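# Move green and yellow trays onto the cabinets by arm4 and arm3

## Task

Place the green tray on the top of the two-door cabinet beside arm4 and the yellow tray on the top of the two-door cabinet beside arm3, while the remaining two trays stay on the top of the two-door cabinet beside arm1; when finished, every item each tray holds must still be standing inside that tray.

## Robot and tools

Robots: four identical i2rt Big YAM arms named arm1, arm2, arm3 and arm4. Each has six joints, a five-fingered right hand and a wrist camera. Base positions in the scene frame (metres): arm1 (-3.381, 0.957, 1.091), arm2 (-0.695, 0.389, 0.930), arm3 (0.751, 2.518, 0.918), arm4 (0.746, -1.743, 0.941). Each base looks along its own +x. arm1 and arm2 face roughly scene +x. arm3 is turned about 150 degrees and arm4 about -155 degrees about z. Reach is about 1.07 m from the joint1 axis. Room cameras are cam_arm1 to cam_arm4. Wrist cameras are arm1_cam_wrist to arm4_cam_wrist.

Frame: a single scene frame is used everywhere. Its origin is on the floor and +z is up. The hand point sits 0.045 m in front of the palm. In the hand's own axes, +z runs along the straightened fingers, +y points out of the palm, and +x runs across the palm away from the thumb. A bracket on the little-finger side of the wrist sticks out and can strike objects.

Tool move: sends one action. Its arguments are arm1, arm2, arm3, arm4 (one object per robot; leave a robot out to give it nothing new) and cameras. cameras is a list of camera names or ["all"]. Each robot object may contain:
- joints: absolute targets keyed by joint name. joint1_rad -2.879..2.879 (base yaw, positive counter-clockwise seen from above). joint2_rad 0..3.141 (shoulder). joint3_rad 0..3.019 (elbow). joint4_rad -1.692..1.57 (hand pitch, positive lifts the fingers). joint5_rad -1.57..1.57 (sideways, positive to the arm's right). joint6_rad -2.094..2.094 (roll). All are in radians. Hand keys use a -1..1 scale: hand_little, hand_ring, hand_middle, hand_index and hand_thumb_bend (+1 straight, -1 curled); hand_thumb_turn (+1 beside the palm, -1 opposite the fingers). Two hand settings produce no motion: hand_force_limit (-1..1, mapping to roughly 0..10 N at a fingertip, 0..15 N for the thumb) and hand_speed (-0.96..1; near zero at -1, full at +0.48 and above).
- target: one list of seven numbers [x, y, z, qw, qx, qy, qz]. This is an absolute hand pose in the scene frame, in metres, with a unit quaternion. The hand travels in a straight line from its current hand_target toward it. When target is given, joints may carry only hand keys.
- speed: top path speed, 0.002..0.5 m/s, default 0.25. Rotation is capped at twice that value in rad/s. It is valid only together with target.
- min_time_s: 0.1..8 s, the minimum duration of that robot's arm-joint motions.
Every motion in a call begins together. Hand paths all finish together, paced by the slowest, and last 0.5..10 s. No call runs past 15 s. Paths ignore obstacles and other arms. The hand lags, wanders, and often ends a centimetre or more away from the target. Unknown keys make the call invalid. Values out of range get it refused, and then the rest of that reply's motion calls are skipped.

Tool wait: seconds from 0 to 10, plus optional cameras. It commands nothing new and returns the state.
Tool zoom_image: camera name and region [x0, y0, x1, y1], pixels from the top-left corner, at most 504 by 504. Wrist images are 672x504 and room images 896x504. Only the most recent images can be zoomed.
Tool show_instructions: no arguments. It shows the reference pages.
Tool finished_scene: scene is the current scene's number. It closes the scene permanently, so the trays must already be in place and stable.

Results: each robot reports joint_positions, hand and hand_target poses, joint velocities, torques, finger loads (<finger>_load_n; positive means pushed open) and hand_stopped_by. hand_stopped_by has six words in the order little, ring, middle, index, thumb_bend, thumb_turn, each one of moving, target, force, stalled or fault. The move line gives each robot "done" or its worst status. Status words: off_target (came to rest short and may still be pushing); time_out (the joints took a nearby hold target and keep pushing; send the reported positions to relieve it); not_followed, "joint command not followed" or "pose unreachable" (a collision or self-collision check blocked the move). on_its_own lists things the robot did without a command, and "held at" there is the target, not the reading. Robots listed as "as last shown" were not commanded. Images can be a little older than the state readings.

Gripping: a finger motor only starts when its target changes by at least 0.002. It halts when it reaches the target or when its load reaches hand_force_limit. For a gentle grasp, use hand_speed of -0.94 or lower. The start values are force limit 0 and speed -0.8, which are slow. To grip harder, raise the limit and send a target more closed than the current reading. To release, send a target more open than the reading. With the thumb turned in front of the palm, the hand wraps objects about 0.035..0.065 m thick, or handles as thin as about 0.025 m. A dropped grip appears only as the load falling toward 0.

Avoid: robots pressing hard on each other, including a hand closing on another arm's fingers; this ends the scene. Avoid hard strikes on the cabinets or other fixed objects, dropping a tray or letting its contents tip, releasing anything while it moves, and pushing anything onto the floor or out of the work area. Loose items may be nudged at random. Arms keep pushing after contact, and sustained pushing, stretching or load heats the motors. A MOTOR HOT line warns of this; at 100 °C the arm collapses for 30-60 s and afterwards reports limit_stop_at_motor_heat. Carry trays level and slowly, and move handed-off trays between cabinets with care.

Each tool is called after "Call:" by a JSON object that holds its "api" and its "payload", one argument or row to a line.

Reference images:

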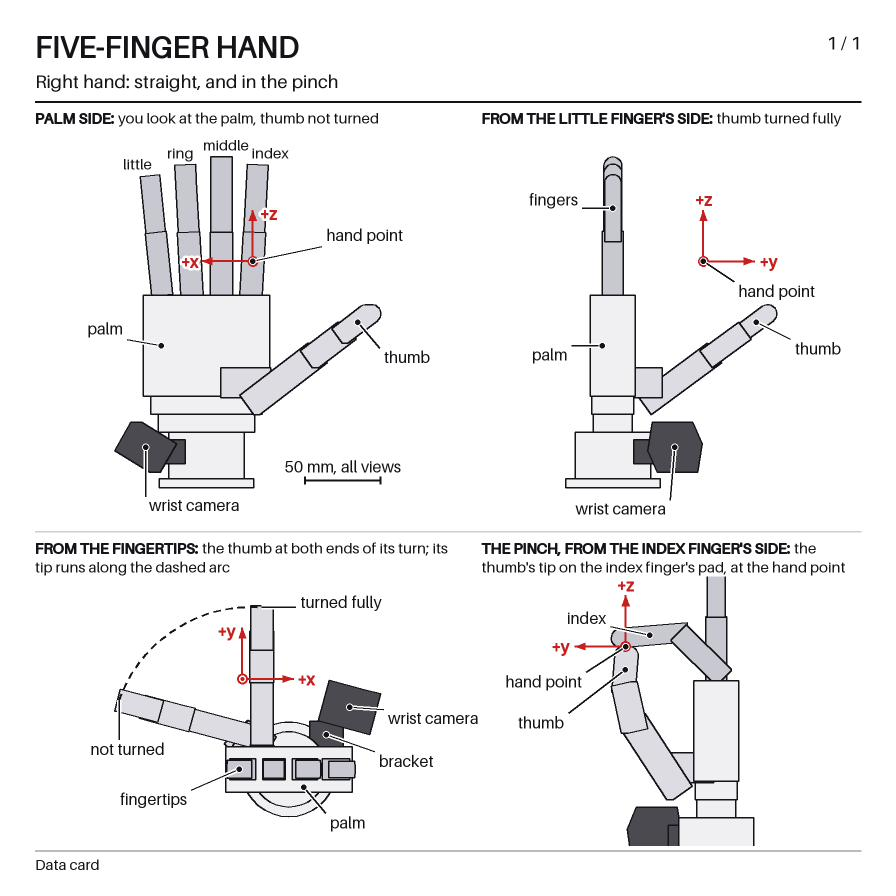

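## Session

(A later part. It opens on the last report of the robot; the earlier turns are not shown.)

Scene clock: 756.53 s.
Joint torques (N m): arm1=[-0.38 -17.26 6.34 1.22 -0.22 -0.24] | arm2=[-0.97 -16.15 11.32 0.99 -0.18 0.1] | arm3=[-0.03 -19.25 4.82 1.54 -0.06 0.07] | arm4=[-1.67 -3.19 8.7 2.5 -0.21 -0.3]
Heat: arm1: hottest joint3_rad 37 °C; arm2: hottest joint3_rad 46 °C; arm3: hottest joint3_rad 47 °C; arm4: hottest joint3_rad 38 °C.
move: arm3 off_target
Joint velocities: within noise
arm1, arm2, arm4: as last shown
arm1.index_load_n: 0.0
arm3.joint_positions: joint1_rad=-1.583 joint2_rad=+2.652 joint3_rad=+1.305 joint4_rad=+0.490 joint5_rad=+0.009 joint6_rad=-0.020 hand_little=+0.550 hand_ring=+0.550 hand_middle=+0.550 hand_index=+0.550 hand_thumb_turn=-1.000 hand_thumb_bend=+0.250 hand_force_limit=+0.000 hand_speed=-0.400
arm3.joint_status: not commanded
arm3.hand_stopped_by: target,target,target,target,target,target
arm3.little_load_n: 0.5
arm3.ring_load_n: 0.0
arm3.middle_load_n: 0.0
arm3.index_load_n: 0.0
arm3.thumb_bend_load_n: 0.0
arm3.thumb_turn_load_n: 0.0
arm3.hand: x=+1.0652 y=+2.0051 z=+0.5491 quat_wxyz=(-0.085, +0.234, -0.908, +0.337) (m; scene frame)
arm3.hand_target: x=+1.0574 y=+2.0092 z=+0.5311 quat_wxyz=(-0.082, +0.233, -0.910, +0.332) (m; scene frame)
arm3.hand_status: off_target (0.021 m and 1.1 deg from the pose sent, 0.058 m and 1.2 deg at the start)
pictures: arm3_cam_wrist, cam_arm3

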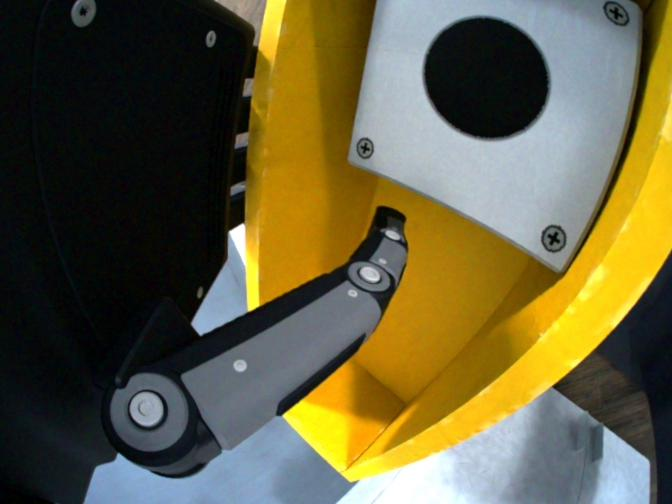

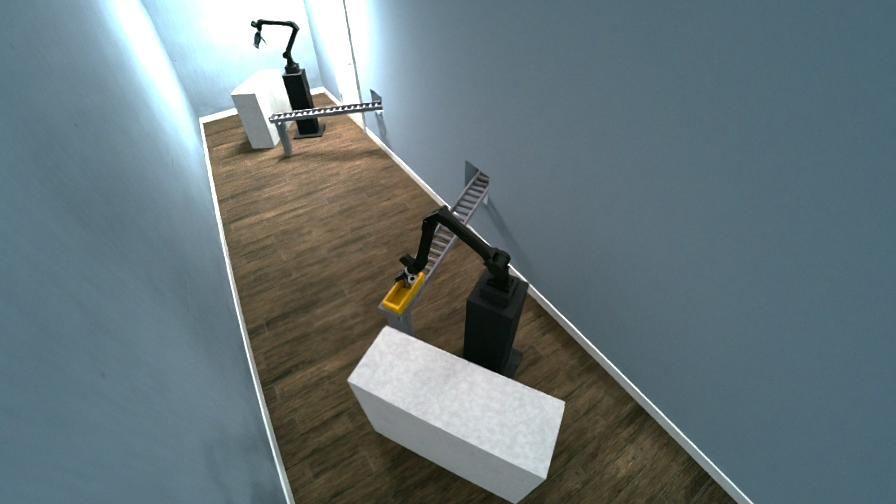

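Call:
{"api": "move", "payload": {
  "arm3": {"target": [1.049, 2.003, 0.51, 0.0828, -0.2274, 0.9118, -0.3319], "speed": 0.1},
  "cameras": ["arm3_cam_wrist"]
}}

Scene clock: 761.93 s.
Joint torques (N m): arm1=[-0.32 -17.26 6.37 1.22 -0.22 -0.24] | arm2=[-0.62 -16.85 11.41 0.88 -0.23 0.08] | arm3=[-0.38 -17.79 5.37 1.42 0.02 0.03] | arm4=[-1.14 -3.31 8.65 2.44 -0.17 -0.29]
Heat: arm1: hottest joint3_rad 37 °C; arm2: hottest joint3_rad 46 °C; arm3: hottest joint3_rad 46 °C; arm4: hottest joint3_rad 38 °C.
move: arm3 off_target
Joint velocities: within noise
arm1, arm2, arm4: as last shown
arm3.joint_positions: joint1_rad=-1.593 joint2_rad=+2.680 joint3_rad=+1.332 joint4_rad=+0.509 joint5_rad=-0.014 joint6_rad=-0.010 hand_little=+0.550 hand_ring=+0.550 hand_middle=+0.550 hand_index=+0.550 hand_thumb_turn=-1.000 hand_thumb_bend=+0.250 hand_force_limit=+0.000 hand_speed=-0.400
arm3.joint_status: not commanded
arm3.hand_stopped_by: target,target,target,target,target,target
arm3.little_load_n: 0.0
arm3.ring_load_n: 0.0
arm3.middle_load_n: -1.5
arm3.index_load_n: 0.0
arm3.thumb_bend_load_n: 0.0
arm3.thumb_turn_load_n: 0.0
arm3.hand: x=+1.0685 y=+1.9983 z=+0.5421 quat_wxyz=(-0.097, +0.228, -0.906, +0.343) (m; scene frame)
arm3.hand_target: x=+1.0540 y=+2.0082 z=+0.5130 quat_wxyz=(-0.090, +0.227, -0.912, +0.330) (m; scene frame)
arm3.hand_status: off_target (0.038 m and 2.2 deg from the pose sent, 0.042 m and 1.1 deg at the start)
pictures: arm3_cam_wrist

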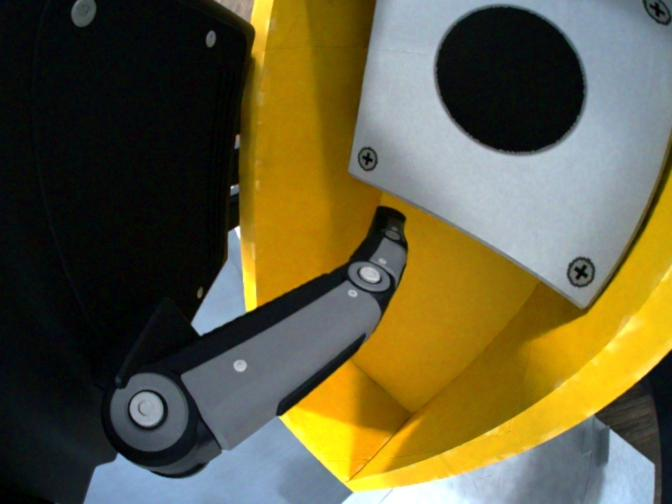

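Call:
{"api": "move", "payload": {
  "arm3": {"target": [1.060, 2.004, 0.527, 0.0828, -0.2274, 0.9118, -0.3319], "speed": 0.1, "joints": {"hand_thumb_bend": -0.5, "hand_force_limit": -0.5, "hand_speed": -0.9}}
}}

Call:
{"api": "move", "payload": {
  "arm3": {"joints": {"hand_little": -0.3, "hand_ring": -0.3, "hand_middle": -0.3, "hand_index": -0.3, "hand_force_limit": -0.2, "hand_speed": -0.85}},
  "cameras": ["arm3_cam_wrist"]
}}

Scene clock: 768.50 s.
Joint torques (N m): arm1=[-0.32 -17.32 6.34 1.21 -0.23 -0.24] | arm2=[-1.26 -16.21 11.38 0.94 -0.19 0.05] | arm3=[0.67 -20.95 4.42 0.58 0.3 0.07] | arm4=[-1.2 -2.96 8.73 2.47 -0.13 -0.27]
Heat: arm1: hottest joint3_rad 37 °C; arm2: hottest joint3_rad 46 °C; arm3: hottest joint3_rad 46 °C; arm4: hottest joint3_rad 38 °C.
move: arm3 off_target
Joint velocities: within noise
arm1.joint_positions: joint1_rad=+1.553 joint2_rad=+1.892 joint3_rad=+1.094 joint4_rad=+0.041 joint5_rad=-0.016 joint6_rad=-0.005 hand_little=+0.450 hand_ring=+0.450 hand_middle=+0.450 hand_index=+0.450 hand_thumb_turn=-1.000 hand_thumb_bend=+0.250 hand_force_limit=+0.200 hand_speed=-0.700
arm1.joint_status: not commanded
arm1.hand_stopped_by: target,target,target,target,target,target
arm1.little_load_n: 0.0
arm1.ring_load_n: 0.0
arm1.middle_load_n: 0.0
arm1.index_load_n: 0.0
arm1.thumb_bend_load_n: 0.0
arm1.thumb_turn_load_n: 0.0
arm1.hand: x=-3.3675 y=+0.3311 z=+1.0558 quat_wxyz=(-0.002, +0.008, +0.919, -0.394) (m; scene frame)
arm1.hand_target: x=-3.3724 y=+0.3377 z=+1.0501 quat_wxyz=(-0.006, +0.003, +0.924, -0.383) (m; scene frame)
arm1.hand_status: not commanded
arm2.joint_positions: joint1_rad=-0.884 joint2_rad=+1.879 joint3_rad=+1.142 joint4_rad=-0.176 joint5_rad=+0.010 joint6_rad=+0.045 hand_little=+0.500 hand_ring=+0.500 hand_middle=+0.500 hand_index=+0.500 hand_thumb_turn=-1.000 hand_thumb_bend=+0.200 hand_force_limit=+0.700 hand_speed=-0.700
arm2.joint_status: not commanded
arm2.hand_stopped_by: target,target,target,target,target,target
arm2.little_load_n: 0.0
arm2.ring_load_n: 0.0
arm2.middle_load_n: 0.0
arm2.index_load_n: 0.0
arm2.thumb_bend_load_n: 0.0
arm2.thumb_turn_load_n: 0.0
arm2.hand: x=-1.0603 y=+0.8683 z=+0.9004 quat_wxyz=(-0.313, +0.909, +0.259, -0.095) (m; scene frame)
arm2.hand_target: x=-1.0723 y=+0.8789 z=+0.9191 quat_wxyz=(-0.326, +0.904, +0.259, -0.102) (m; scene frame)
arm2.hand_status: not commanded
arm3.joint_positions: joint1_rad=-1.585 joint2_rad=+2.680 joint3_rad=+1.332 joint4_rad=+0.509 joint5_rad=+0.003 joint6_rad=-0.020 hand_little=+0.550 hand_ring=+0.550 hand_middle=+0.550 hand_index=+0.550 hand_thumb_turn=-1.000 hand_thumb_bend=-0.353 hand_force_limit=-0.500 hand_speed=-0.900
arm3.joint_status: hand_thumb_bend off_target (ended at -0.353, target -0.500); the others done
arm3.hand_stopped_by: target,target,target,target,force,target
arm3.little_load_n: 0.0
arm3.ring_load_n: 0.0
arm3.middle_load_n: -1.0
arm3.index_load_n: -0.5
arm3.thumb_bend_load_n: 3.5
arm3.thumb_turn_load_n: 0.5
arm3.hand: x=+1.0691 y=+1.9987 z=+0.5415 quat_wxyz=(-0.089, +0.234, -0.905, +0.345) (m; scene frame)
arm3.hand_target: x=+1.0630 y=+2.0067 z=+0.5275 quat_wxyz=(-0.082, +0.236, -0.910, +0.332) (m; scene frame)
arm3.hand_status: off_target (0.018 m and 2.0 deg from the pose sent, 0.018 m and 2.2 deg at the start)
arm4.joint_positions: joint1_rad=-0.150 joint2_rad=+0.963 joint3_rad=+1.058 joint4_rad=-1.162 joint5_rad=+0.005 joint6_rad=-1.237 hand_little=+1.000 hand_ring=+1.000 hand_middle=+1.000 hand_index=+1.000 hand_thumb_turn=+1.000 hand_thumb_bend=+1.000 hand_force_limit=+0.000 hand_speed=-0.800
arm4.joint_status: not commanded
arm4.hand_stopped_by: target,target,target,target,target,target
arm4.little_load_n: 0.0
arm4.ring_load_n: 0.0
arm4.middle_load_n: 0.0
arm4.index_load_n: 0.0
arm4.thumb_bend_load_n: 0.0
arm4.thumb_turn_load_n: 0.0
arm4.hand: x=+0.9923 y=-1.9648 z=+1.1989 quat_wxyz=(+0.032, +0.868, -0.430, +0.248) (m; scene frame)
arm4.hand_target: x=+0.9956 y=-1.9671 z=+1.1905 quat_wxyz=(+0.032, +0.872, -0.422, +0.246) (m; scene frame)
arm4.hand_status: not commanded
pictures: none

Scene clock: 770.77 s.
Joint torques (N m): arm1=[-0.38 -17.26 6.37 1.22 -0.22 -0.24] | arm2=[-0.85 -17.14 11.34 0.73 -0.16 0.04] | arm3=[0.73 -21.01 4.33 0.55 0.3 0.14] | arm4=[-1.2 -2.84 8.81 2.55 -0.14 -0.27]
Heat: arm1: hottest joint3_rad 37 °C; arm2: hottest joint3_rad 46 °C; arm3: hottest joint3_rad 45 °C; arm4: hottest joint3_rad 38 °C.
move: arm3 off_target
Joint velocities: within noise
arm1, arm2, arm4: as last shown
arm3.joint_positions: joint1_rad=-1.585 joint2_rad=+2.680 joint3_rad=+1.334 joint4_rad=+0.509 joint5_rad=+0.003 joint6_rad=-0.027 hand_little=+0.260 hand_ring=+0.289 hand_middle=+0.538 hand_index=+0.290 hand_thumb_turn=-1.000 hand_thumb_bend=-0.353 hand_force_limit=-0.200 hand_speed=-0.850
arm3.joint_status: hand_little off_target (ended at +0.260, target -0.300); hand_ring off_target (ended at +0.289, target -0.300); hand_middle off_target (ended at +0.538, target -0.300); hand_index off_target (ended at +0.290, target -0.300); the others done
arm3.hand_stopped_by: force,force,force,force,force,target
arm3.little_load_n: 4.5
arm3.ring_load_n: 3.0
arm3.middle_load_n: -1.0
arm3.index_load_n: 5.5
arm3.thumb_bend_load_n: 6.0
arm3.thumb_turn_load_n: 1.0
arm3.hand: x=+1.0691 y=+1.9978 z=+0.5417 quat_wxyz=(-0.088, +0.236, -0.904, +0.346) (m; scene frame)
arm3.hand_target: x=+1.0631 y=+2.0066 z=+0.5275 quat_wxyz=(-0.082, +0.235, -0.910, +0.332) (m; scene frame)
arm3.hand_status: not commanded
pictures: arm3_cam_wrist

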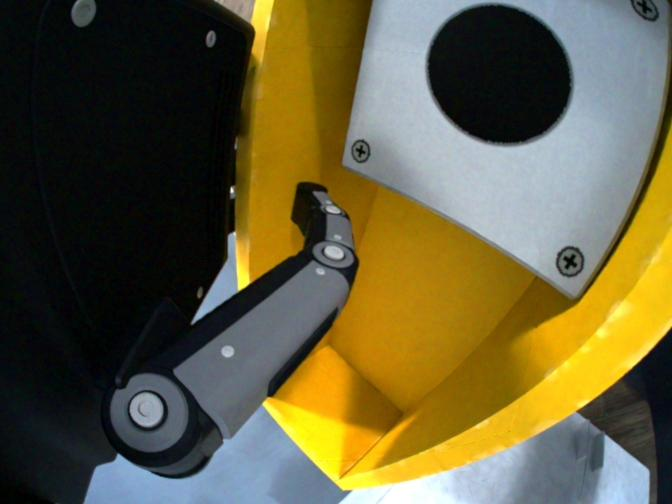

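Call:
{"api": "move", "payload": {
  "arm3": {"joints": {"hand_little": -0.4, "hand_ring": -0.4, "hand_middle": -0.4, "hand_index": -0.4, "hand_thumb_bend": -0.8, "hand_force_limit": 0.7, "hand_speed": -0.88}},
  "cameras": ["arm3_cam_wrist"]
}}

Scene clock: 774.07 s.
Joint torques (N m): arm1=[-0.38 -17.26 6.37 1.22 -0.23 -0.24] | arm2=[-1.26 -16.62 11.63 0.83 -0.21 0.05] | arm3=[0.62 -21.01 3.95 0.58 0.21 0.18] | arm4=[-1.61 -2.96 8.75 2.36 -0.17 -0.29]
Heat: arm1: hottest joint3_rad 37 °C; arm2: hottest joint3_rad 46 °C; arm3: hottest joint3_rad 45 °C; arm4: hottest joint3_rad 38 °C.
move: arm3 off_target
Joint velocities: within noise
arm1, arm2, arm4: as last shown
arm1.little_load_n: -0.5
arm3.joint_positions: joint1_rad=-1.586 joint2_rad=+2.680 joint3_rad=+1.340 joint4_rad=+0.509 joint5_rad=+0.006 joint6_rad=-0.030 hand_little=+0.240 hand_ring=+0.270 hand_middle=+0.285 hand_index=+0.282 hand_thumb_turn=-1.000 hand_thumb_bend=-0.358 hand_force_limit=+0.700 hand_speed=-0.880
arm3.joint_status: hand_little off_target (ended at +0.240, target -0.400); hand_ring off_target (ended at +0.270, target -0.400); hand_middle off_target (ended at +0.285, target -0.400); hand_index off_target (ended at +0.282, target -0.400); hand_thumb_bend off_target (ended at -0.358, target -0.800); the others done
arm3.hand_stopped_by: force,force,force,force,force,target
arm3.little_load_n: 1.0
arm3.ring_load_n: 3.0
arm3.middle_load_n: 7.0
arm3.index_load_n: 5.0
arm3.thumb_bend_load_n: 10.5
arm3.thumb_turn_load_n: 2.0
arm3.hand: x=+1.0694 y=+1.9937 z=+0.5429 quat_wxyz=(-0.087, +0.236, -0.903, +0.349) (m; scene frame)
arm3.hand_target: x=+1.0624 y=+2.0055 z=+0.5277 quat_wxyz=(-0.082, +0.235, -0.910, +0.333) (m; scene frame)
arm3.hand_status: not commanded
pictures: arm3_cam_wrist

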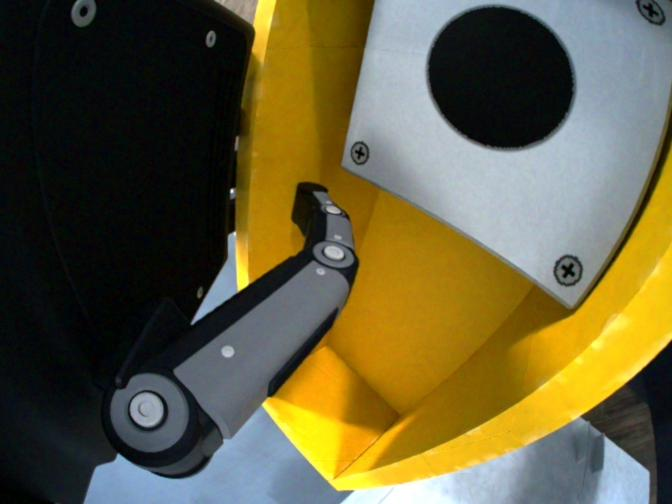

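Call:
{"api": "move", "payload": {
  "arm3": {"joints": {"hand_little": -0.5, "hand_ring": -0.5, "hand_middle": -0.5, "hand_index": -0.5, "hand_thumb_bend": -0.9, "hand_force_limit": 0.75, "hand_speed": -0.88}}
}}

Scene clock: 775.63 s.
Joint torques (N m): arm1=[-0.38 -17.26 6.35 1.22 -0.23 -0.24] | arm2=[-0.91 -16.5 11.48 0.75 -0.19 0.04] | arm3=[0.67 -21.01 3.96 0.57 0.2 0.17] | arm4=[-1.85 -3.72 8.7 2.41 -0.18 -0.28]
Heat: arm1: hottest joint3_rad 37 °C; arm2: hottest joint3_rad 46 °C; arm3: hottest joint3_rad 45 °C; arm4: hottest joint3_rad 38 °C.
move: arm3 off_target
Joint velocities: within noise
arm1, arm2, arm4: as last shown
arm1.little_load_n: 0.0
arm3.joint_positions: joint1_rad=-1.590 joint2_rad=+2.680 joint3_rad=+1.340 joint4_rad=+0.509 joint5_rad=+0.006 joint6_rad=-0.030 hand_little=+0.209 hand_ring=+0.250 hand_middle=+0.276 hand_index=+0.273 hand_thumb_turn=-1.000 hand_thumb_bend=-0.364 hand_force_limit=+0.750 hand_speed=-0.880
arm3.joint_status: hand_little off_target (ended at +0.209, target -0.500); hand_ring off_target (ended at +0.250, target -0.500); hand_middle off_target (ended at +0.276, target -0.500); hand_index off_target (ended at +0.273, target -0.500); hand_thumb_bend off_target (ended at -0.364, target -0.900); the others done
arm3.hand_stopped_by: force,force,force,force,force,target
arm3.little_load_n: 9.0
arm3.ring_load_n: 6.0
arm3.middle_load_n: 4.5
arm3.index_load_n: 6.5
arm3.thumb_bend_load_n: 13.0
arm3.thumb_turn_load_n: 3.5
arm3.hand: x=+1.0678 y=+1.9927 z=+0.5429 quat_wxyz=(-0.086, +0.235, -0.903, +0.349) (m; scene frame)
arm3.hand_target: x=+1.0609 y=+2.0045 z=+0.5277 quat_wxyz=(-0.081, +0.233, -0.910, +0.333) (m; scene frame)
arm3.hand_status: not commanded
pictures: none

Call:
{"api": "move", "payload": {
  "arm3": {"target": [1.060, 2.000, 0.70, 0.0910, -0.2242, 0.8993, -0.3627], "speed": 0.12},
  "cameras": ["arm3_cam_wrist", "cam_arm3"]
}}

Call:
{"api": "zoom_image", "payload": {
  "camera": "cam_arm3",
  "region": [360, 200, 480, 340]
}}

Scene clock: 789.57 s.
Joint torques (N m): arm1=[-0.44 -17.32 6.35 1.24 -0.23 -0.24] | arm2=[-1.55 -16.38 11.28 0.91 -0.2 0.06] | arm3=[0.5 -26.23 4.97 0.99 -0.04 0.26] | arm4=[-1.08 -3.14 8.77 2.51 -0.14 -0.29]
Heat: arm1: hottest joint3_rad 37 °C; arm2: hottest joint3_rad 46 °C; arm3: hottest joint3_rad 43 °C; arm4: hottest joint3_rad 39 °C.
move: arm3 off_target
Joint velocities: within noise
arm1, arm2, arm4: as last shown
arm3.joint_positions: joint1_rad=-1.600 joint2_rad=+2.341 joint3_rad=+1.078 joint4_rad=+0.397 joint5_rad=+0.022 joint6_rad=-0.014 hand_little=+0.209 hand_ring=+0.250 hand_middle=+0.276 hand_index=+0.273 hand_thumb_turn=-1.000 hand_thumb_bend=-0.362 hand_force_limit=+0.750 hand_speed=-0.880
arm3.joint_status: not commanded
arm3.hand_stopped_by: force,force,force,force,force,target
arm3.little_load_n: 3.0
arm3.ring_load_n: 2.5
arm3.middle_load_n: 3.0
arm3.index_load_n: 6.5
arm3.thumb_bend_load_n: 17.0
arm3.thumb_turn_load_n: 2.5
arm3.hand: x=+1.0419 y=+2.0196 z=+0.6627 quat_wxyz=(-0.076, +0.222, -0.913, +0.335) (m; scene frame)
arm3.hand_target: x=+1.0536 y=+1.9959 z=+0.6983 quat_wxyz=(-0.086, +0.213, -0.903, +0.363) (m; scene frame)
arm3.hand_status: off_target (0.046 m and 4.0 deg from the pose sent, 0.157 m and 2.1 deg at the start)
pictures: arm3_cam_wrist, cam_arm3

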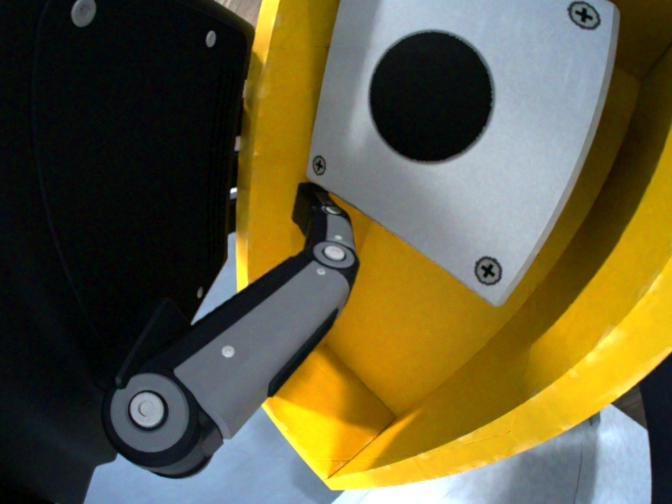

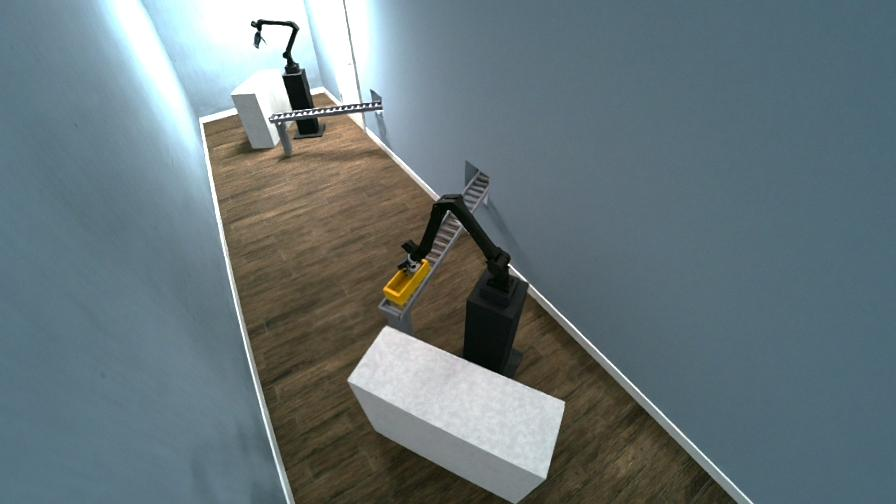

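Scaled by 3.600 from the camera's 896x504 image, which has a finer 1280x720 frame.

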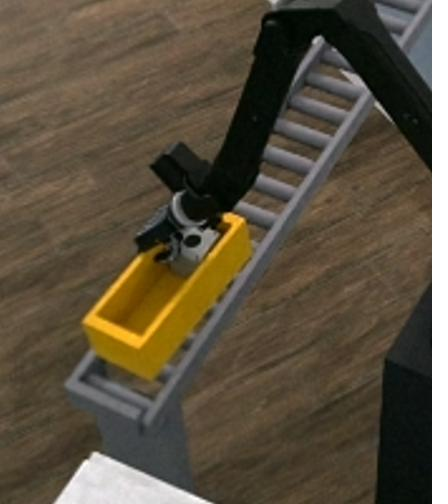

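Call:
{"api": "move", "payload": {
  "arm3": {"target": [1.060, 1.985, 0.98, 0.0945, -0.2227, 0.8932, -0.3791], "speed": 0.15},
  "cameras": ["cam_arm3"]
}}

Call:
{"api": "zoom_image", "payload": {
  "camera": "cam_arm3",
  "region": [360, 180, 480, 320]
}}

Scene clock: 793.67 s.
Joint torques (N m): arm1=[-0.38 -17.26 6.35 1.24 -0.23 -0.24] | arm2=[-0.79 -16.73 11.52 0.8 -0.17 0.07] | arm3=[0.85 -22.77 14.99 0.9 -0.1 0.08] | arm4=[-1.44 -3.6 8.57 2.43 -0.19 -0.28]
Heat: arm1: hottest joint3_rad 37 °C; arm2: hottest joint3_rad 47 °C; arm3: hottest joint3_rad 43 °C; arm4: hottest joint3_rad 39 °C.
move: arm3 off_target
Joint velocities: within noise
arm1, arm2, arm4: as last shown
arm3.joint_positions: joint1_rad=-1.600 joint2_rad=+1.758 joint3_rad=+1.058 joint4_rad=-0.195 joint5_rad=+0.008 joint6_rad=-0.014 hand_little=+0.209 hand_ring=+0.250 hand_middle=+0.276 hand_index=+0.273 hand_thumb_turn=-1.000 hand_thumb_bend=-0.362 hand_force_limit=+0.750 hand_speed=-0.880
arm3.joint_status: not commanded
arm3.hand_stopped_by: force,force,force,force,force,target
arm3.little_load_n: 3.5
arm3.ring_load_n: 2.5
arm3.middle_load_n: 3.0
arm3.index_load_n: 6.0
arm3.thumb_bend_load_n: 17.0
arm3.thumb_turn_load_n: 2.5
arm3.hand: x=+1.0383 y=+2.0236 z=+0.9122 quat_wxyz=(-0.079, +0.226, -0.917, +0.320) (m; scene frame)
arm3.hand_target: x=+1.0588 y=+1.9867 z=+0.9788 quat_wxyz=(-0.095, +0.223, -0.893, +0.379) (m; scene frame)
arm3.hand_status: off_target (0.081 m and 7.5 deg from the pose sent, 0.320 m and 6.0 deg at the start; pose on its path clipped on 5 of 84 steps)
pictures: cam_arm3

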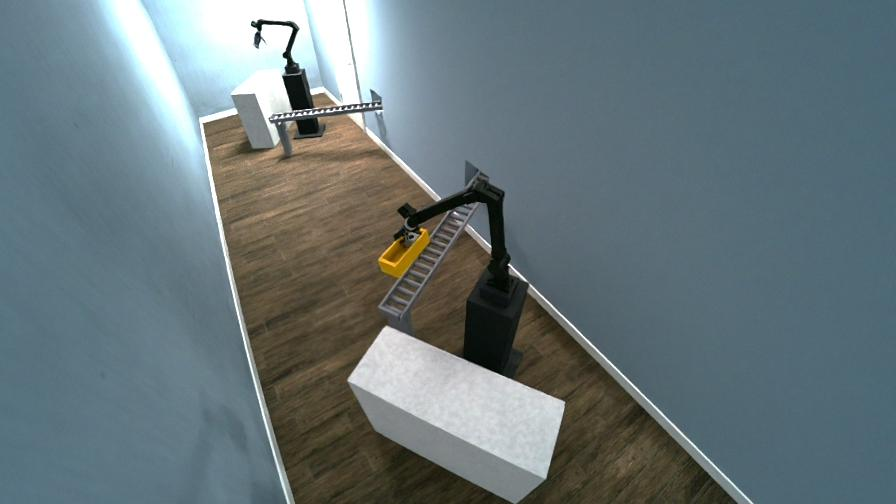

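Scaled by 3.600 from the camera's 896x504 image, which has a finer 1280x720 frame.

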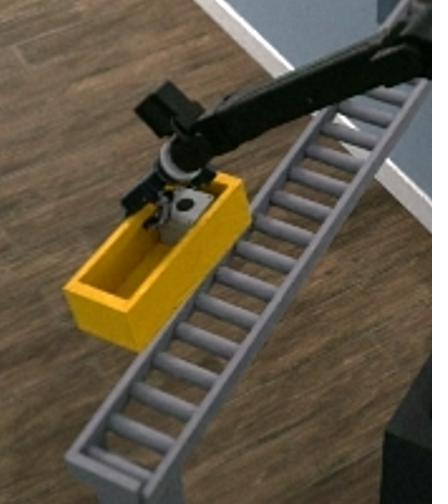

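Call:
{"api": "move", "payload": {
  "arm3": {"joints": {"joint1_rad": -0.05}, "min_time_s": 4.5},
  "cameras": ["cam_arm3", "arm3_cam_wrist"]
}}

Call:
{"api": "zoom_image", "payload": {
  "camera": "cam_arm3",
  "region": [330, 240, 590, 500]
}}

Scene clock: 799.90 s.
Joint torques (N m): arm1=[-0.26 -17.26 6.39 1.24 -0.22 -0.24] | arm2=[-1.44 -16.5 11.33 0.69 -0.21 0.06] | arm3=[-0.15 -22.59 15.12 0.95 0.07 0.1] | arm4=[-1.67 -3.25 8.77 2.45 -0.15 -0.3]
Heat: arm1: hottest joint3_rad 37 °C; arm2: hottest joint3_rad 47 °C; arm3: hottest joint3_rad 48 °C; arm4: hottest joint3_rad 39 °C.
move: arm3 done
Joint velocities: within noise
arm1, arm2, arm4: as last shown
arm3.joint_positions: joint1_rad=-0.040 joint2_rad=+1.758 joint3_rad=+1.058 joint4_rad=-0.197 joint5_rad=+0.005 joint6_rad=-0.025 hand_little=+0.209 hand_ring=+0.250 hand_middle=+0.276 hand_index=+0.273 hand_thumb_turn=-1.000 hand_thumb_bend=-0.362 hand_force_limit=+0.750 hand_speed=-0.880
arm3.joint_status: all done
arm3.hand_stopped_by: force,force,force,force,force,target
arm3.little_load_n: 3.5
arm3.ring_load_n: 2.5
arm3.middle_load_n: 2.5
arm3.index_load_n: 6.5
arm3.thumb_bend_load_n: 17.5
arm3.thumb_turn_load_n: 2.5
arm3.hand: x=+1.2480 y=+2.8002 z=+0.9231 quat_wxyz=(-0.286, +0.807, -0.485, +0.181) (m; scene frame)
arm3.hand_target: x=+1.2864 y=+2.8156 z=+0.9904 quat_wxyz=(-0.336, +0.785, -0.474, +0.215) (m; scene frame)
arm3.hand_status: not commanded
pictures: arm3_cam_wrist, cam_arm3

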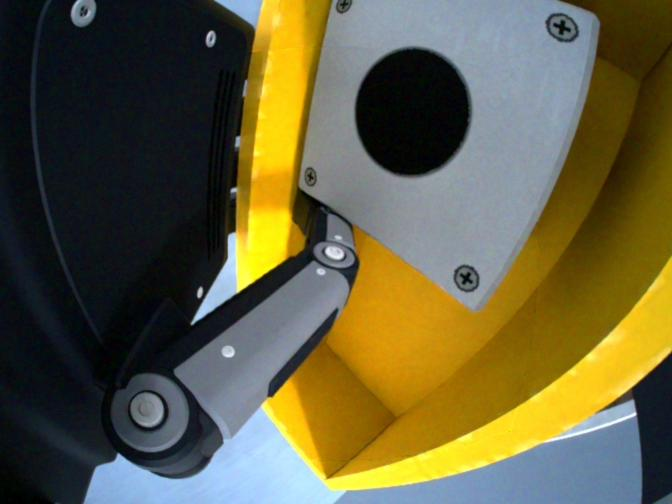

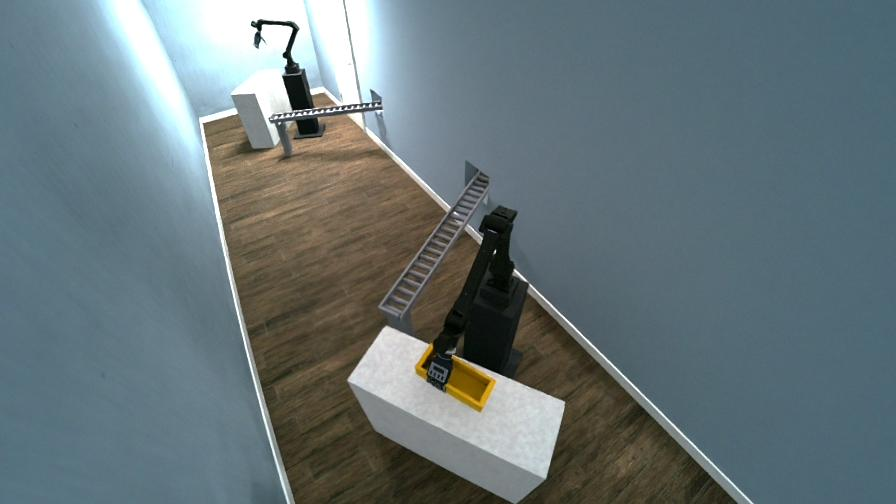

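Scaled by 1.938 from the camera's 896x504 image, which has a finer 1280x720 frame.

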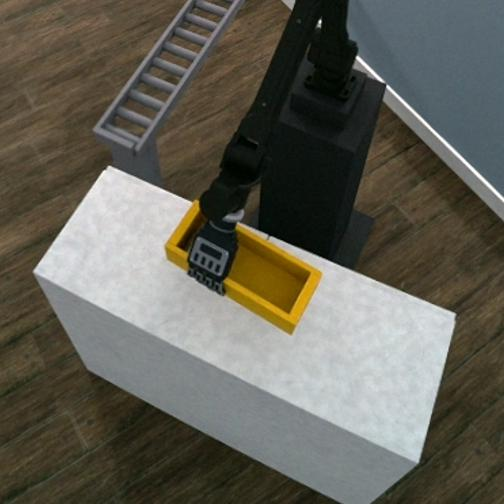

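Call:
{"api": "move", "payload": {
  "arm3": {"target": [1.2864, 2.8156, 0.90, 0.336, -0.785, 0.474, -0.215], "speed": 0.12}
}}

Call:
{"api": "move", "payload": {
  "arm3": {"target": [1.2864, 2.8156, 0.865, 0.336, -0.785, 0.474, -0.215], "speed": 0.06},
  "cameras": ["cam_arm3"]
}}

Call:
{"api": "zoom_image", "payload": {
  "camera": "cam_arm3",
  "region": [330, 240, 590, 500]
}}

Scene clock: 802.67 s.
Joint torques (N m): arm1=[-0.38 -17.26 6.35 1.2 -0.23 -0.23] | arm2=[-1.14 -16.44 11.49 0.87 -0.2 0.02] | arm3=[0.03 -20.78 9.61 2.62 0.04 0.09] | arm4=[-1.2 -3.14 8.73 2.39 -0.15 -0.28]
Heat: arm1: hottest joint3_rad 37 °C; arm2: hottest joint3_rad 47 °C; arm3: hottest joint3_rad 48 °C; arm4: hottest joint3_rad 39 °C.
move: arm3 off_target
Joint velocities: within noise
arm1, arm2, arm4: as last shown
arm1.thumb_bend_load_n: 0.5
arm3.joint_positions: joint1_rad=-0.045 joint2_rad=+1.874 joint3_rad=+1.032 joint4_rad=-0.013 joint5_rad=+0.005 joint6_rad=-0.027 hand_little=+0.209 hand_ring=+0.250 hand_middle=+0.276 hand_index=+0.273 hand_thumb_turn=-1.000 hand_thumb_bend=-0.362 hand_force_limit=+0.750 hand_speed=-0.880
arm3.joint_status: not commanded
arm3.hand_stopped_by: force,force,force,force,force,target
arm3.little_load_n: 3.5
arm3.ring_load_n: 2.5
arm3.middle_load_n: 3.0
arm3.index_load_n: 6.0
arm3.thumb_bend_load_n: 17.5
arm3.thumb_turn_load_n: 2.5
arm3.hand: x=+1.2617 y=+2.8043 z=+0.8710 quat_wxyz=(-0.301, +0.800, -0.482, +0.193) (m; scene frame)
arm3.hand_target: x=+1.2864 y=+2.8128 z=+0.9007 quat_wxyz=(-0.336, +0.784, -0.475, +0.216) (m; scene frame)
arm3.hand_status: off_target (0.040 m and 5.1 deg from the pose sent, 0.047 m and 7.5 deg at the start)
pictures: none

Scene clock: 804.07 s.
Joint torques (N m): arm1=[-0.38 -17.32 6.37 1.22 -0.22 -0.23] | arm2=[-1.08 -17.03 11.3 0.94 -0.16 0.05] | arm3=[0.21 -20.6 8.77 2.65 0.04 0.11] | arm4=[-1.38 -3.02 8.65 2.4 -0.15 -0.3]
Heat: arm1: hottest joint3_rad 37 °C; arm2: hottest joint3_rad 47 °C; arm3: hottest joint3_rad 48 °C; arm4: hottest joint3_rad 39 °C.
move: arm3 off_target
Joint velocities: within noise
arm1.joint_positions: joint1_rad=+1.553 joint2_rad=+1.892 joint3_rad=+1.094 joint4_rad=+0.041 joint5_rad=-0.016 joint6_rad=-0.005 hand_little=+0.450 hand_ring=+0.450 hand_middle=+0.450 hand_index=+0.450 hand_thumb_turn=-1.000 hand_thumb_bend=+0.250 hand_force_limit=+0.200 hand_speed=-0.700
arm1.joint_status: not commanded
arm1.hand_stopped_by: target,target,target,target,target,target
arm1.little_load_n: 0.0
arm1.ring_load_n: 0.0
arm1.middle_load_n: 0.0
arm1.index_load_n: 0.0
arm1.thumb_bend_load_n: 0.0
arm1.thumb_turn_load_n: 0.0
arm1.hand: x=-3.3675 y=+0.3311 z=+1.0558 quat_wxyz=(-0.002, +0.008, +0.919, -0.394) (m; scene frame)
arm1.hand_target: x=-3.3724 y=+0.3377 z=+1.0501 quat_wxyz=(-0.006, +0.003, +0.924, -0.383) (m; scene frame)
arm1.hand_status: not commanded
arm2.joint_positions: joint1_rad=-0.884 joint2_rad=+1.879 joint3_rad=+1.142 joint4_rad=-0.176 joint5_rad=+0.010 joint6_rad=+0.045 hand_little=+0.500 hand_ring=+0.500 hand_middle=+0.500 hand_index=+0.500 hand_thumb_turn=-1.000 hand_thumb_bend=+0.200 hand_force_limit=+0.700 hand_speed=-0.700
arm2.joint_status: not commanded
arm2.hand_stopped_by: target,target,target,target,target,target
arm2.little_load_n: 0.0
arm2.ring_load_n: 0.0
arm2.middle_load_n: 0.0
arm2.index_load_n: 0.0
arm2.thumb_bend_load_n: 0.0
arm2.thumb_turn_load_n: 0.5
arm2.hand: x=-1.0603 y=+0.8683 z=+0.9004 quat_wxyz=(-0.313, +0.909, +0.259, -0.095) (m; scene frame)
arm2.hand_target: x=-1.0723 y=+0.8789 z=+0.9191 quat_wxyz=(-0.326, +0.904, +0.259, -0.102) (m; scene frame)
arm2.hand_status: not commanded
arm3.joint_positions: joint1_rad=-0.045 joint2_rad=+1.940 joint3_rad=+1.023 joint4_rad=+0.070 joint5_rad=+0.005 joint6_rad=-0.027 hand_little=+0.209 hand_ring=+0.250 hand_middle=+0.276 hand_index=+0.273 hand_thumb_turn=-1.000 hand_thumb_bend=-0.362 hand_force_limit=+0.750 hand_speed=-0.880
arm3.joint_status: not commanded
arm3.hand_stopped_by: force,force,force,force,force,target
arm3.little_load_n: 3.0
arm3.ring_load_n: 3.0
arm3.middle_load_n: 2.5
arm3.index_load_n: 6.0
arm3.thumb_bend_load_n: 17.5
arm3.thumb_turn_load_n: 2.5
arm3.hand: x=+1.2637 y=+2.8054 z=+0.8413 quat_wxyz=(-0.304, +0.798, -0.482, +0.194) (m; scene frame)
arm3.hand_target: x=+1.2854 y=+2.8149 z=+0.8650 quat_wxyz=(-0.335, +0.785, -0.474, +0.215) (m; scene frame)
arm3.hand_status: off_target (0.034 m and 4.7 deg from the pose sent, 0.028 m and 5.1 deg at the start)
arm4.joint_positions: joint1_rad=-0.150 joint2_rad=+0.963 joint3_rad=+1.058 joint4_rad=-1.162 joint5_rad=+0.005 joint6_rad=-1.237 hand_little=+1.000 hand_ring=+1.000 hand_middle=+1.000 hand_index=+1.000 hand_thumb_turn=+1.000 hand_thumb_bend=+1.000 hand_force_limit=+0.000 hand_speed=-0.800
arm4.joint_status: not commanded
arm4.hand_stopped_by: target,target,target,target,target,target
arm4.little_load_n: 0.0
arm4.ring_load_n: 0.0
arm4.middle_load_n: 0.0
arm4.index_load_n: 0.0
arm4.thumb_bend_load_n: 0.0
arm4.thumb_turn_load_n: 0.0
arm4.hand: x=+0.9923 y=-1.9648 z=+1.1989 quat_wxyz=(+0.032, +0.868, -0.430, +0.248) (m; scene frame)
arm4.hand_target: x=+0.9956 y=-1.9671 z=+1.1905 quat_wxyz=(+0.032, +0.872, -0.422, +0.246) (m; scene frame)
arm4.hand_status: not commanded
pictures: cam_arm3

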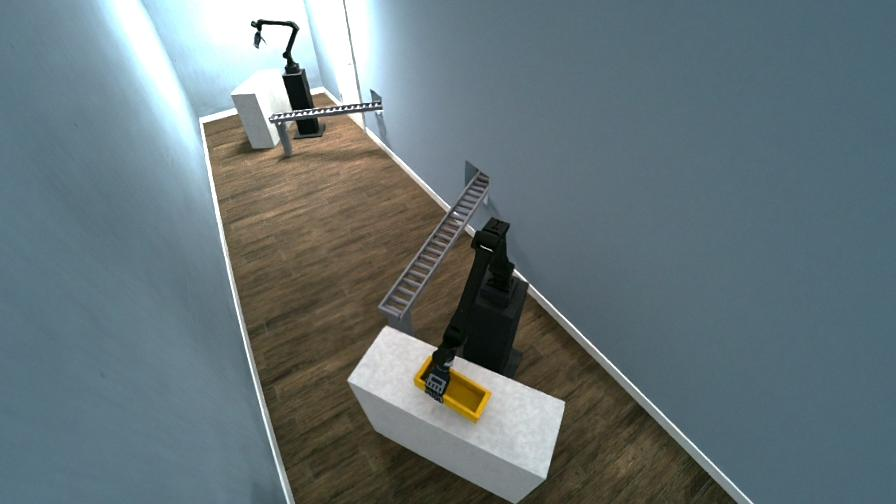

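Scaled by 1.938 from the camera's 896x504 image, which has a finer 1280x720 frame.

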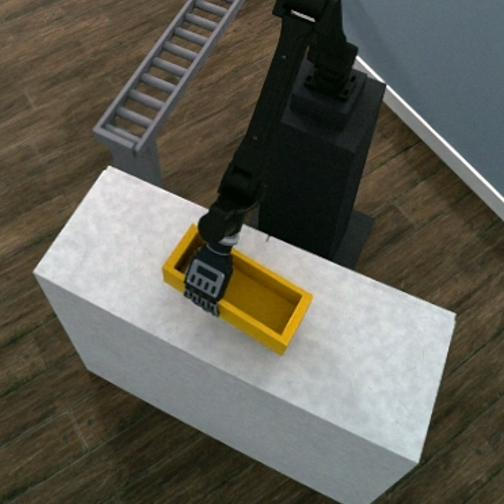

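Continue lowering to contact.

Call:
{"api": "move", "payload": {
  "arm3": {"target": [1.284, 2.814, 0.83, 0.336, -0.785, 0.474, -0.215], "speed": 0.06}
}}

Call:
{"api": "move", "payload": {
  "arm3": {"target": [1.284, 2.814, 0.805, 0.336, -0.785, 0.474, -0.215], "speed": 0.06},
  "cameras": ["cam_arm3"]
}}

Call:
{"api": "zoom_image", "payload": {
  "camera": "cam_arm3",
  "region": [330, 240, 590, 500]
}}

Scene clock: 806.47 s.
Joint torques (N m): arm1=[-0.44 -17.26 6.35 1.24 -0.22 -0.24] | arm2=[-1.32 -16.44 11.52 1.01 -0.19 0.09] | arm3=[0.21 -20.6 7.92 2.65 0.05 0.1] | arm4=[-1.2 -3.43 8.7 2.47 -0.21 -0.28]
Heat: arm1: hottest joint3_rad 37 °C; arm2: hottest joint3_rad 47 °C; arm3: hottest joint3_rad 48 °C; arm4: hottest joint3_rad 39 °C.
move: arm3 off_target
Joint velocities: within noise
arm1, arm2, arm4: as last shown
arm1.ring_load_n: -0.5
arm2.thumb_turn_load_n: 0.0
arm3.joint_positions: joint1_rad=-0.046 joint2_rad=+2.008 joint3_rad=+1.010 joint4_rad=+0.159 joint5_rad=-0.003 joint6_rad=-0.016 hand_little=+0.209 hand_ring=+0.250 hand_middle=+0.276 hand_index=+0.273 hand_thumb_turn=-1.000 hand_thumb_bend=-0.362 hand_force_limit=+0.750 hand_speed=-0.880
arm3.joint_status: not commanded
arm3.hand_stopped_by: force,force,force,force,force,target
arm3.little_load_n: 3.0
arm3.ring_load_n: 2.5
arm3.middle_load_n: 3.0
arm3.index_load_n: 6.5
arm3.thumb_bend_load_n: 17.0
arm3.thumb_turn_load_n: 2.0
arm3.hand: x=+1.2628 y=+2.8065 z=+0.8111 quat_wxyz=(-0.311, +0.795, -0.484, +0.192) (m; scene frame)
arm3.hand_target: x=+1.2827 y=+2.8144 z=+0.8304 quat_wxyz=(-0.338, +0.783, -0.478, +0.211) (m; scene frame)
arm3.hand_status: off_target (0.029 m and 4.2 deg from the pose sent, 0.025 m and 4.7 deg at the start)
arm4.thumb_turn_load_n: 0.5
pictures: none

Scene clock: 807.43 s.
Joint torques (N m): arm1=[-0.38 -17.26 6.38 1.22 -0.22 -0.23] | arm2=[-0.62 -16.73 11.49 0.92 -0.18 0.07] | arm3=[0.32 -18.26 7.9 2.48 0.19 -0.03] | arm4=[-1.32 -3.6 8.76 2.39 -0.13 -0.29]
Heat: arm1: hottest joint3_rad 37 °C; arm2: hottest joint3_rad 47 °C; arm3: hottest joint3_rad 48 °C; arm4: hottest joint3_rad 39 °C.
move: arm3 off_target
Joint velocities: within noise
arm1, arm2, arm4: as last shown
arm1.ring_load_n: 0.0
arm1.thumb_turn_load_n: -0.5
arm3.joint_positions: joint1_rad=-0.045 joint2_rad=+2.039 joint3_rad=+1.012 joint4_rad=+0.222 joint5_rad=-0.006 joint6_rad=-0.016 hand_little=+0.209 hand_ring=+0.250 hand_middle=+0.276 hand_index=+0.273 hand_thumb_turn=-1.000 hand_thumb_bend=-0.362 hand_force_limit=+0.750 hand_speed=-0.880
arm3.joint_status: not commanded
arm3.hand_stopped_by: force,force,force,force,force,target
arm3.little_load_n: 4.0
arm3.ring_load_n: 2.5
arm3.middle_load_n: 1.5
arm3.index_load_n: 4.5
arm3.thumb_bend_load_n: 15.5
arm3.thumb_turn_load_n: 2.5
arm3.hand: x=+1.2694 y=+2.8115 z=+0.8031 quat_wxyz=(-0.325, +0.790, -0.480, +0.199) (m; scene frame)
arm3.hand_target: x=+1.2834 y=+2.8157 z=+0.8059 quat_wxyz=(-0.338, +0.786, -0.472, +0.213) (m; scene frame)
arm3.hand_status: off_target (0.015 m and 2.4 deg from the pose sent, 0.023 m and 4.2 deg at the start)
arm4.thumb_turn_load_n: 0.0
pictures: cam_arm3

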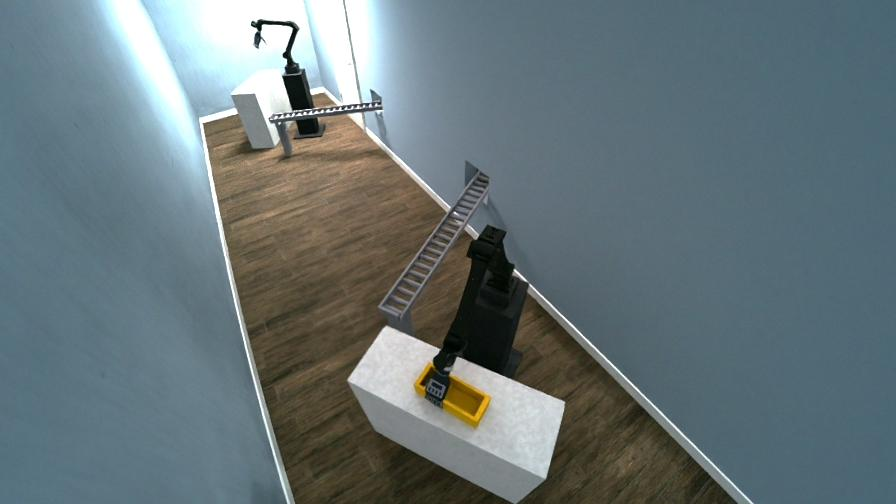

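Scaled by 1.938 from the camera's 896x504 image, which has a finer 1280x720 frame.

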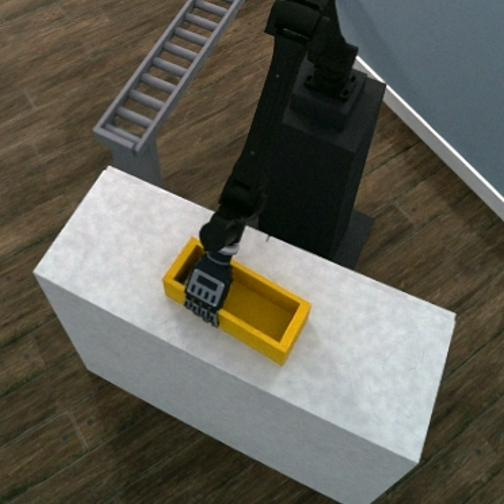

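Call:
{"api": "move", "payload": {
  "arm3": {"target": [1.284, 2.816, 0.792, 0.336, -0.785, 0.474, -0.215], "speed": 0.06}
}}

Call:
{"api": "move", "payload": {
  "arm3": {"joints": {"hand_thumb_bend": 0.2, "hand_little": 0.55, "hand_ring": 0.55, "hand_middle": 0.55, "hand_index": 0.55, "hand_speed": -0.7}},
  "cameras": ["cam_arm3", "arm3_cam_wrist"]
}}

Call:
{"api": "zoom_image", "payload": {
  "camera": "cam_arm3",
  "region": [330, 240, 590, 500]
}}

Scene clock: 810.10 s.
Joint torques (N m): arm1=[-0.32 -17.26 6.32 1.21 -0.22 -0.24] | arm2=[-0.79 -16.03 11.36 0.9 -0.17 0.02] | arm3=[0.5 -16.38 8.06 2.32 0.28 -0.01] | arm4=[-1.38 -3.31 8.7 2.47 -0.16 -0.28]
Heat: arm1: hottest joint3_rad 37 °C; arm2: hottest joint3_rad 47 °C; arm3: hottest joint3_rad 47 °C; arm4: hottest joint3_rad 39 °C.
move: arm3 off_target
Joint velocities: within noise
arm1, arm2, arm4: as last shown
arm1.middle_load_n: 0.5
arm1.thumb_turn_load_n: 0.0
arm3.joint_positions: joint1_rad=-0.043 joint2_rad=+2.048 joint3_rad=+1.012 joint4_rad=+0.256 joint5_rad=+0.000 joint6_rad=-0.016 hand_little=+0.209 hand_ring=+0.250 hand_middle=+0.276 hand_index=+0.273 hand_thumb_turn=-1.000 hand_thumb_bend=-0.362 hand_force_limit=+0.750 hand_speed=-0.880
arm3.joint_status: not commanded
arm3.hand_stopped_by: force,force,force,force,force,target
arm3.little_load_n: 5.5
arm3.ring_load_n: 0.0
arm3.middle_load_n: 0.0
arm3.index_load_n: 2.5
arm3.thumb_bend_load_n: 15.0
arm3.thumb_turn_load_n: 2.5
arm3.hand: x=+1.2746 y=+2.8137 z=+0.8027 quat_wxyz=(-0.333, +0.786, -0.478, +0.207) (m; scene frame)
arm3.hand_target: x=+1.2834 y=+2.8165 z=+0.7929 quat_wxyz=(-0.337, +0.785, -0.473, +0.215) (m; scene frame)
arm3.hand_status: off_target (0.014 m and 1.0 deg from the pose sent, 0.019 m and 2.4 deg at the start)
pictures: none

Scene clock: 811.90 s.
Joint torques (N m): arm1=[-0.38 -17.38 6.37 1.24 -0.22 -0.24] | arm2=[-1.73 -16.15 11.52 0.75 -0.19 0.07] | arm3=[0.5 -17.14 7.99 1.98 0.12 0] | arm4=[-1.49 -3.37 8.7 2.47 -0.17 -0.3]
Heat: arm1: hottest joint3_rad 37 °C; arm2: hottest joint3_rad 47 °C; arm3: hottest joint3_rad 47 °C; arm4: hottest joint3_rad 39 °C.
move: arm3 done
Joint velocities: within noise
arm1, arm2, arm4: as last shown
arm1.middle_load_n: 0.0
arm1.thumb_turn_load_n: 0.5
arm3.joint_positions: joint1_rad=-0.043 joint2_rad=+2.057 joint3_rad=+1.012 joint4_rad=+0.266 joint5_rad=+0.003 joint6_rad=-0.016 hand_little=+0.550 hand_ring=+0.550 hand_middle=+0.550 hand_index=+0.550 hand_thumb_turn=-1.000 hand_thumb_bend=+0.200 hand_force_limit=+0.750 hand_speed=-0.700
arm3.joint_status: all done
arm3.hand_stopped_by: target,target,target,target,target,target
arm3.little_load_n: 0.0
arm3.ring_load_n: 0.0
arm3.middle_load_n: 0.0
arm3.index_load_n: 0.0
arm3.thumb_bend_load_n: 0.0
arm3.thumb_turn_load_n: 0.0
arm3.hand: x=+1.2750 y=+2.8133 z=+0.7989 quat_wxyz=(-0.333, +0.785, -0.478, +0.209) (m; scene frame)
arm3.hand_target: x=+1.2830 y=+2.8165 z=+0.7923 quat_wxyz=(-0.336, +0.785, -0.473, +0.215) (m; scene frame)
arm3.hand_status: not commanded
pictures: arm3_cam_wrist, cam_arm3

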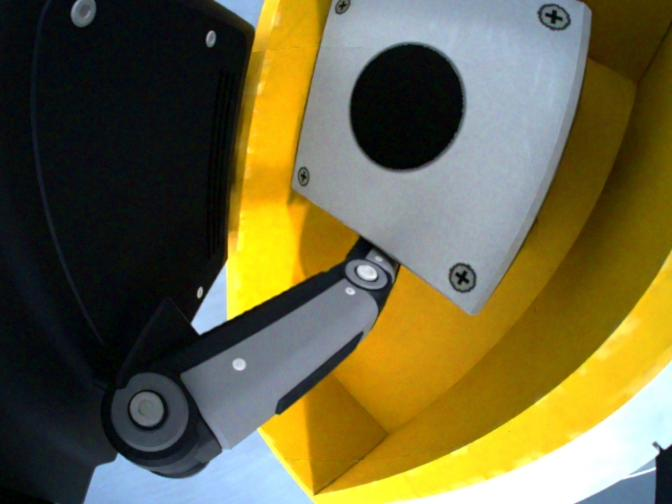

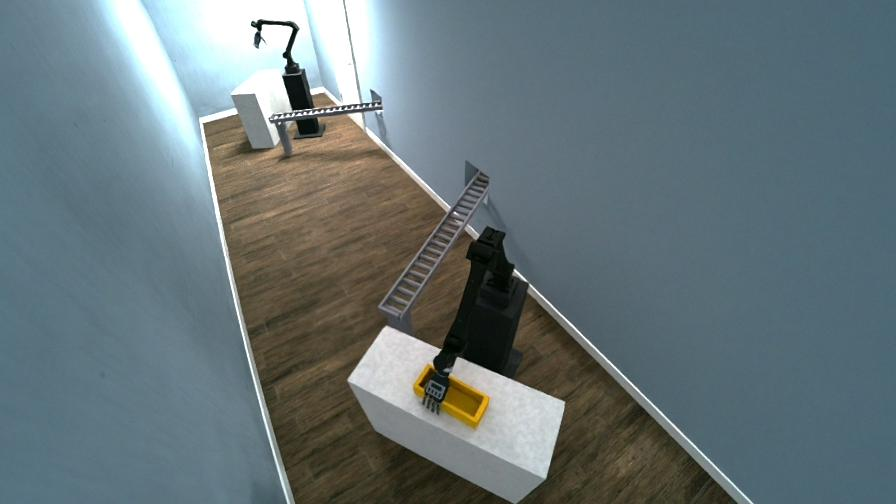

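Scaled by 1.938 from the camera's 896x504 image, which has a finer 1280x720 frame.

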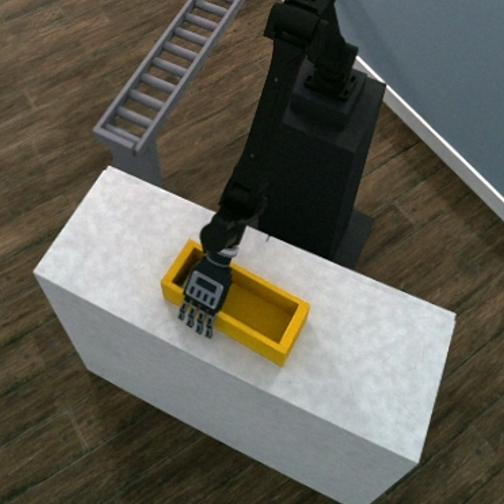

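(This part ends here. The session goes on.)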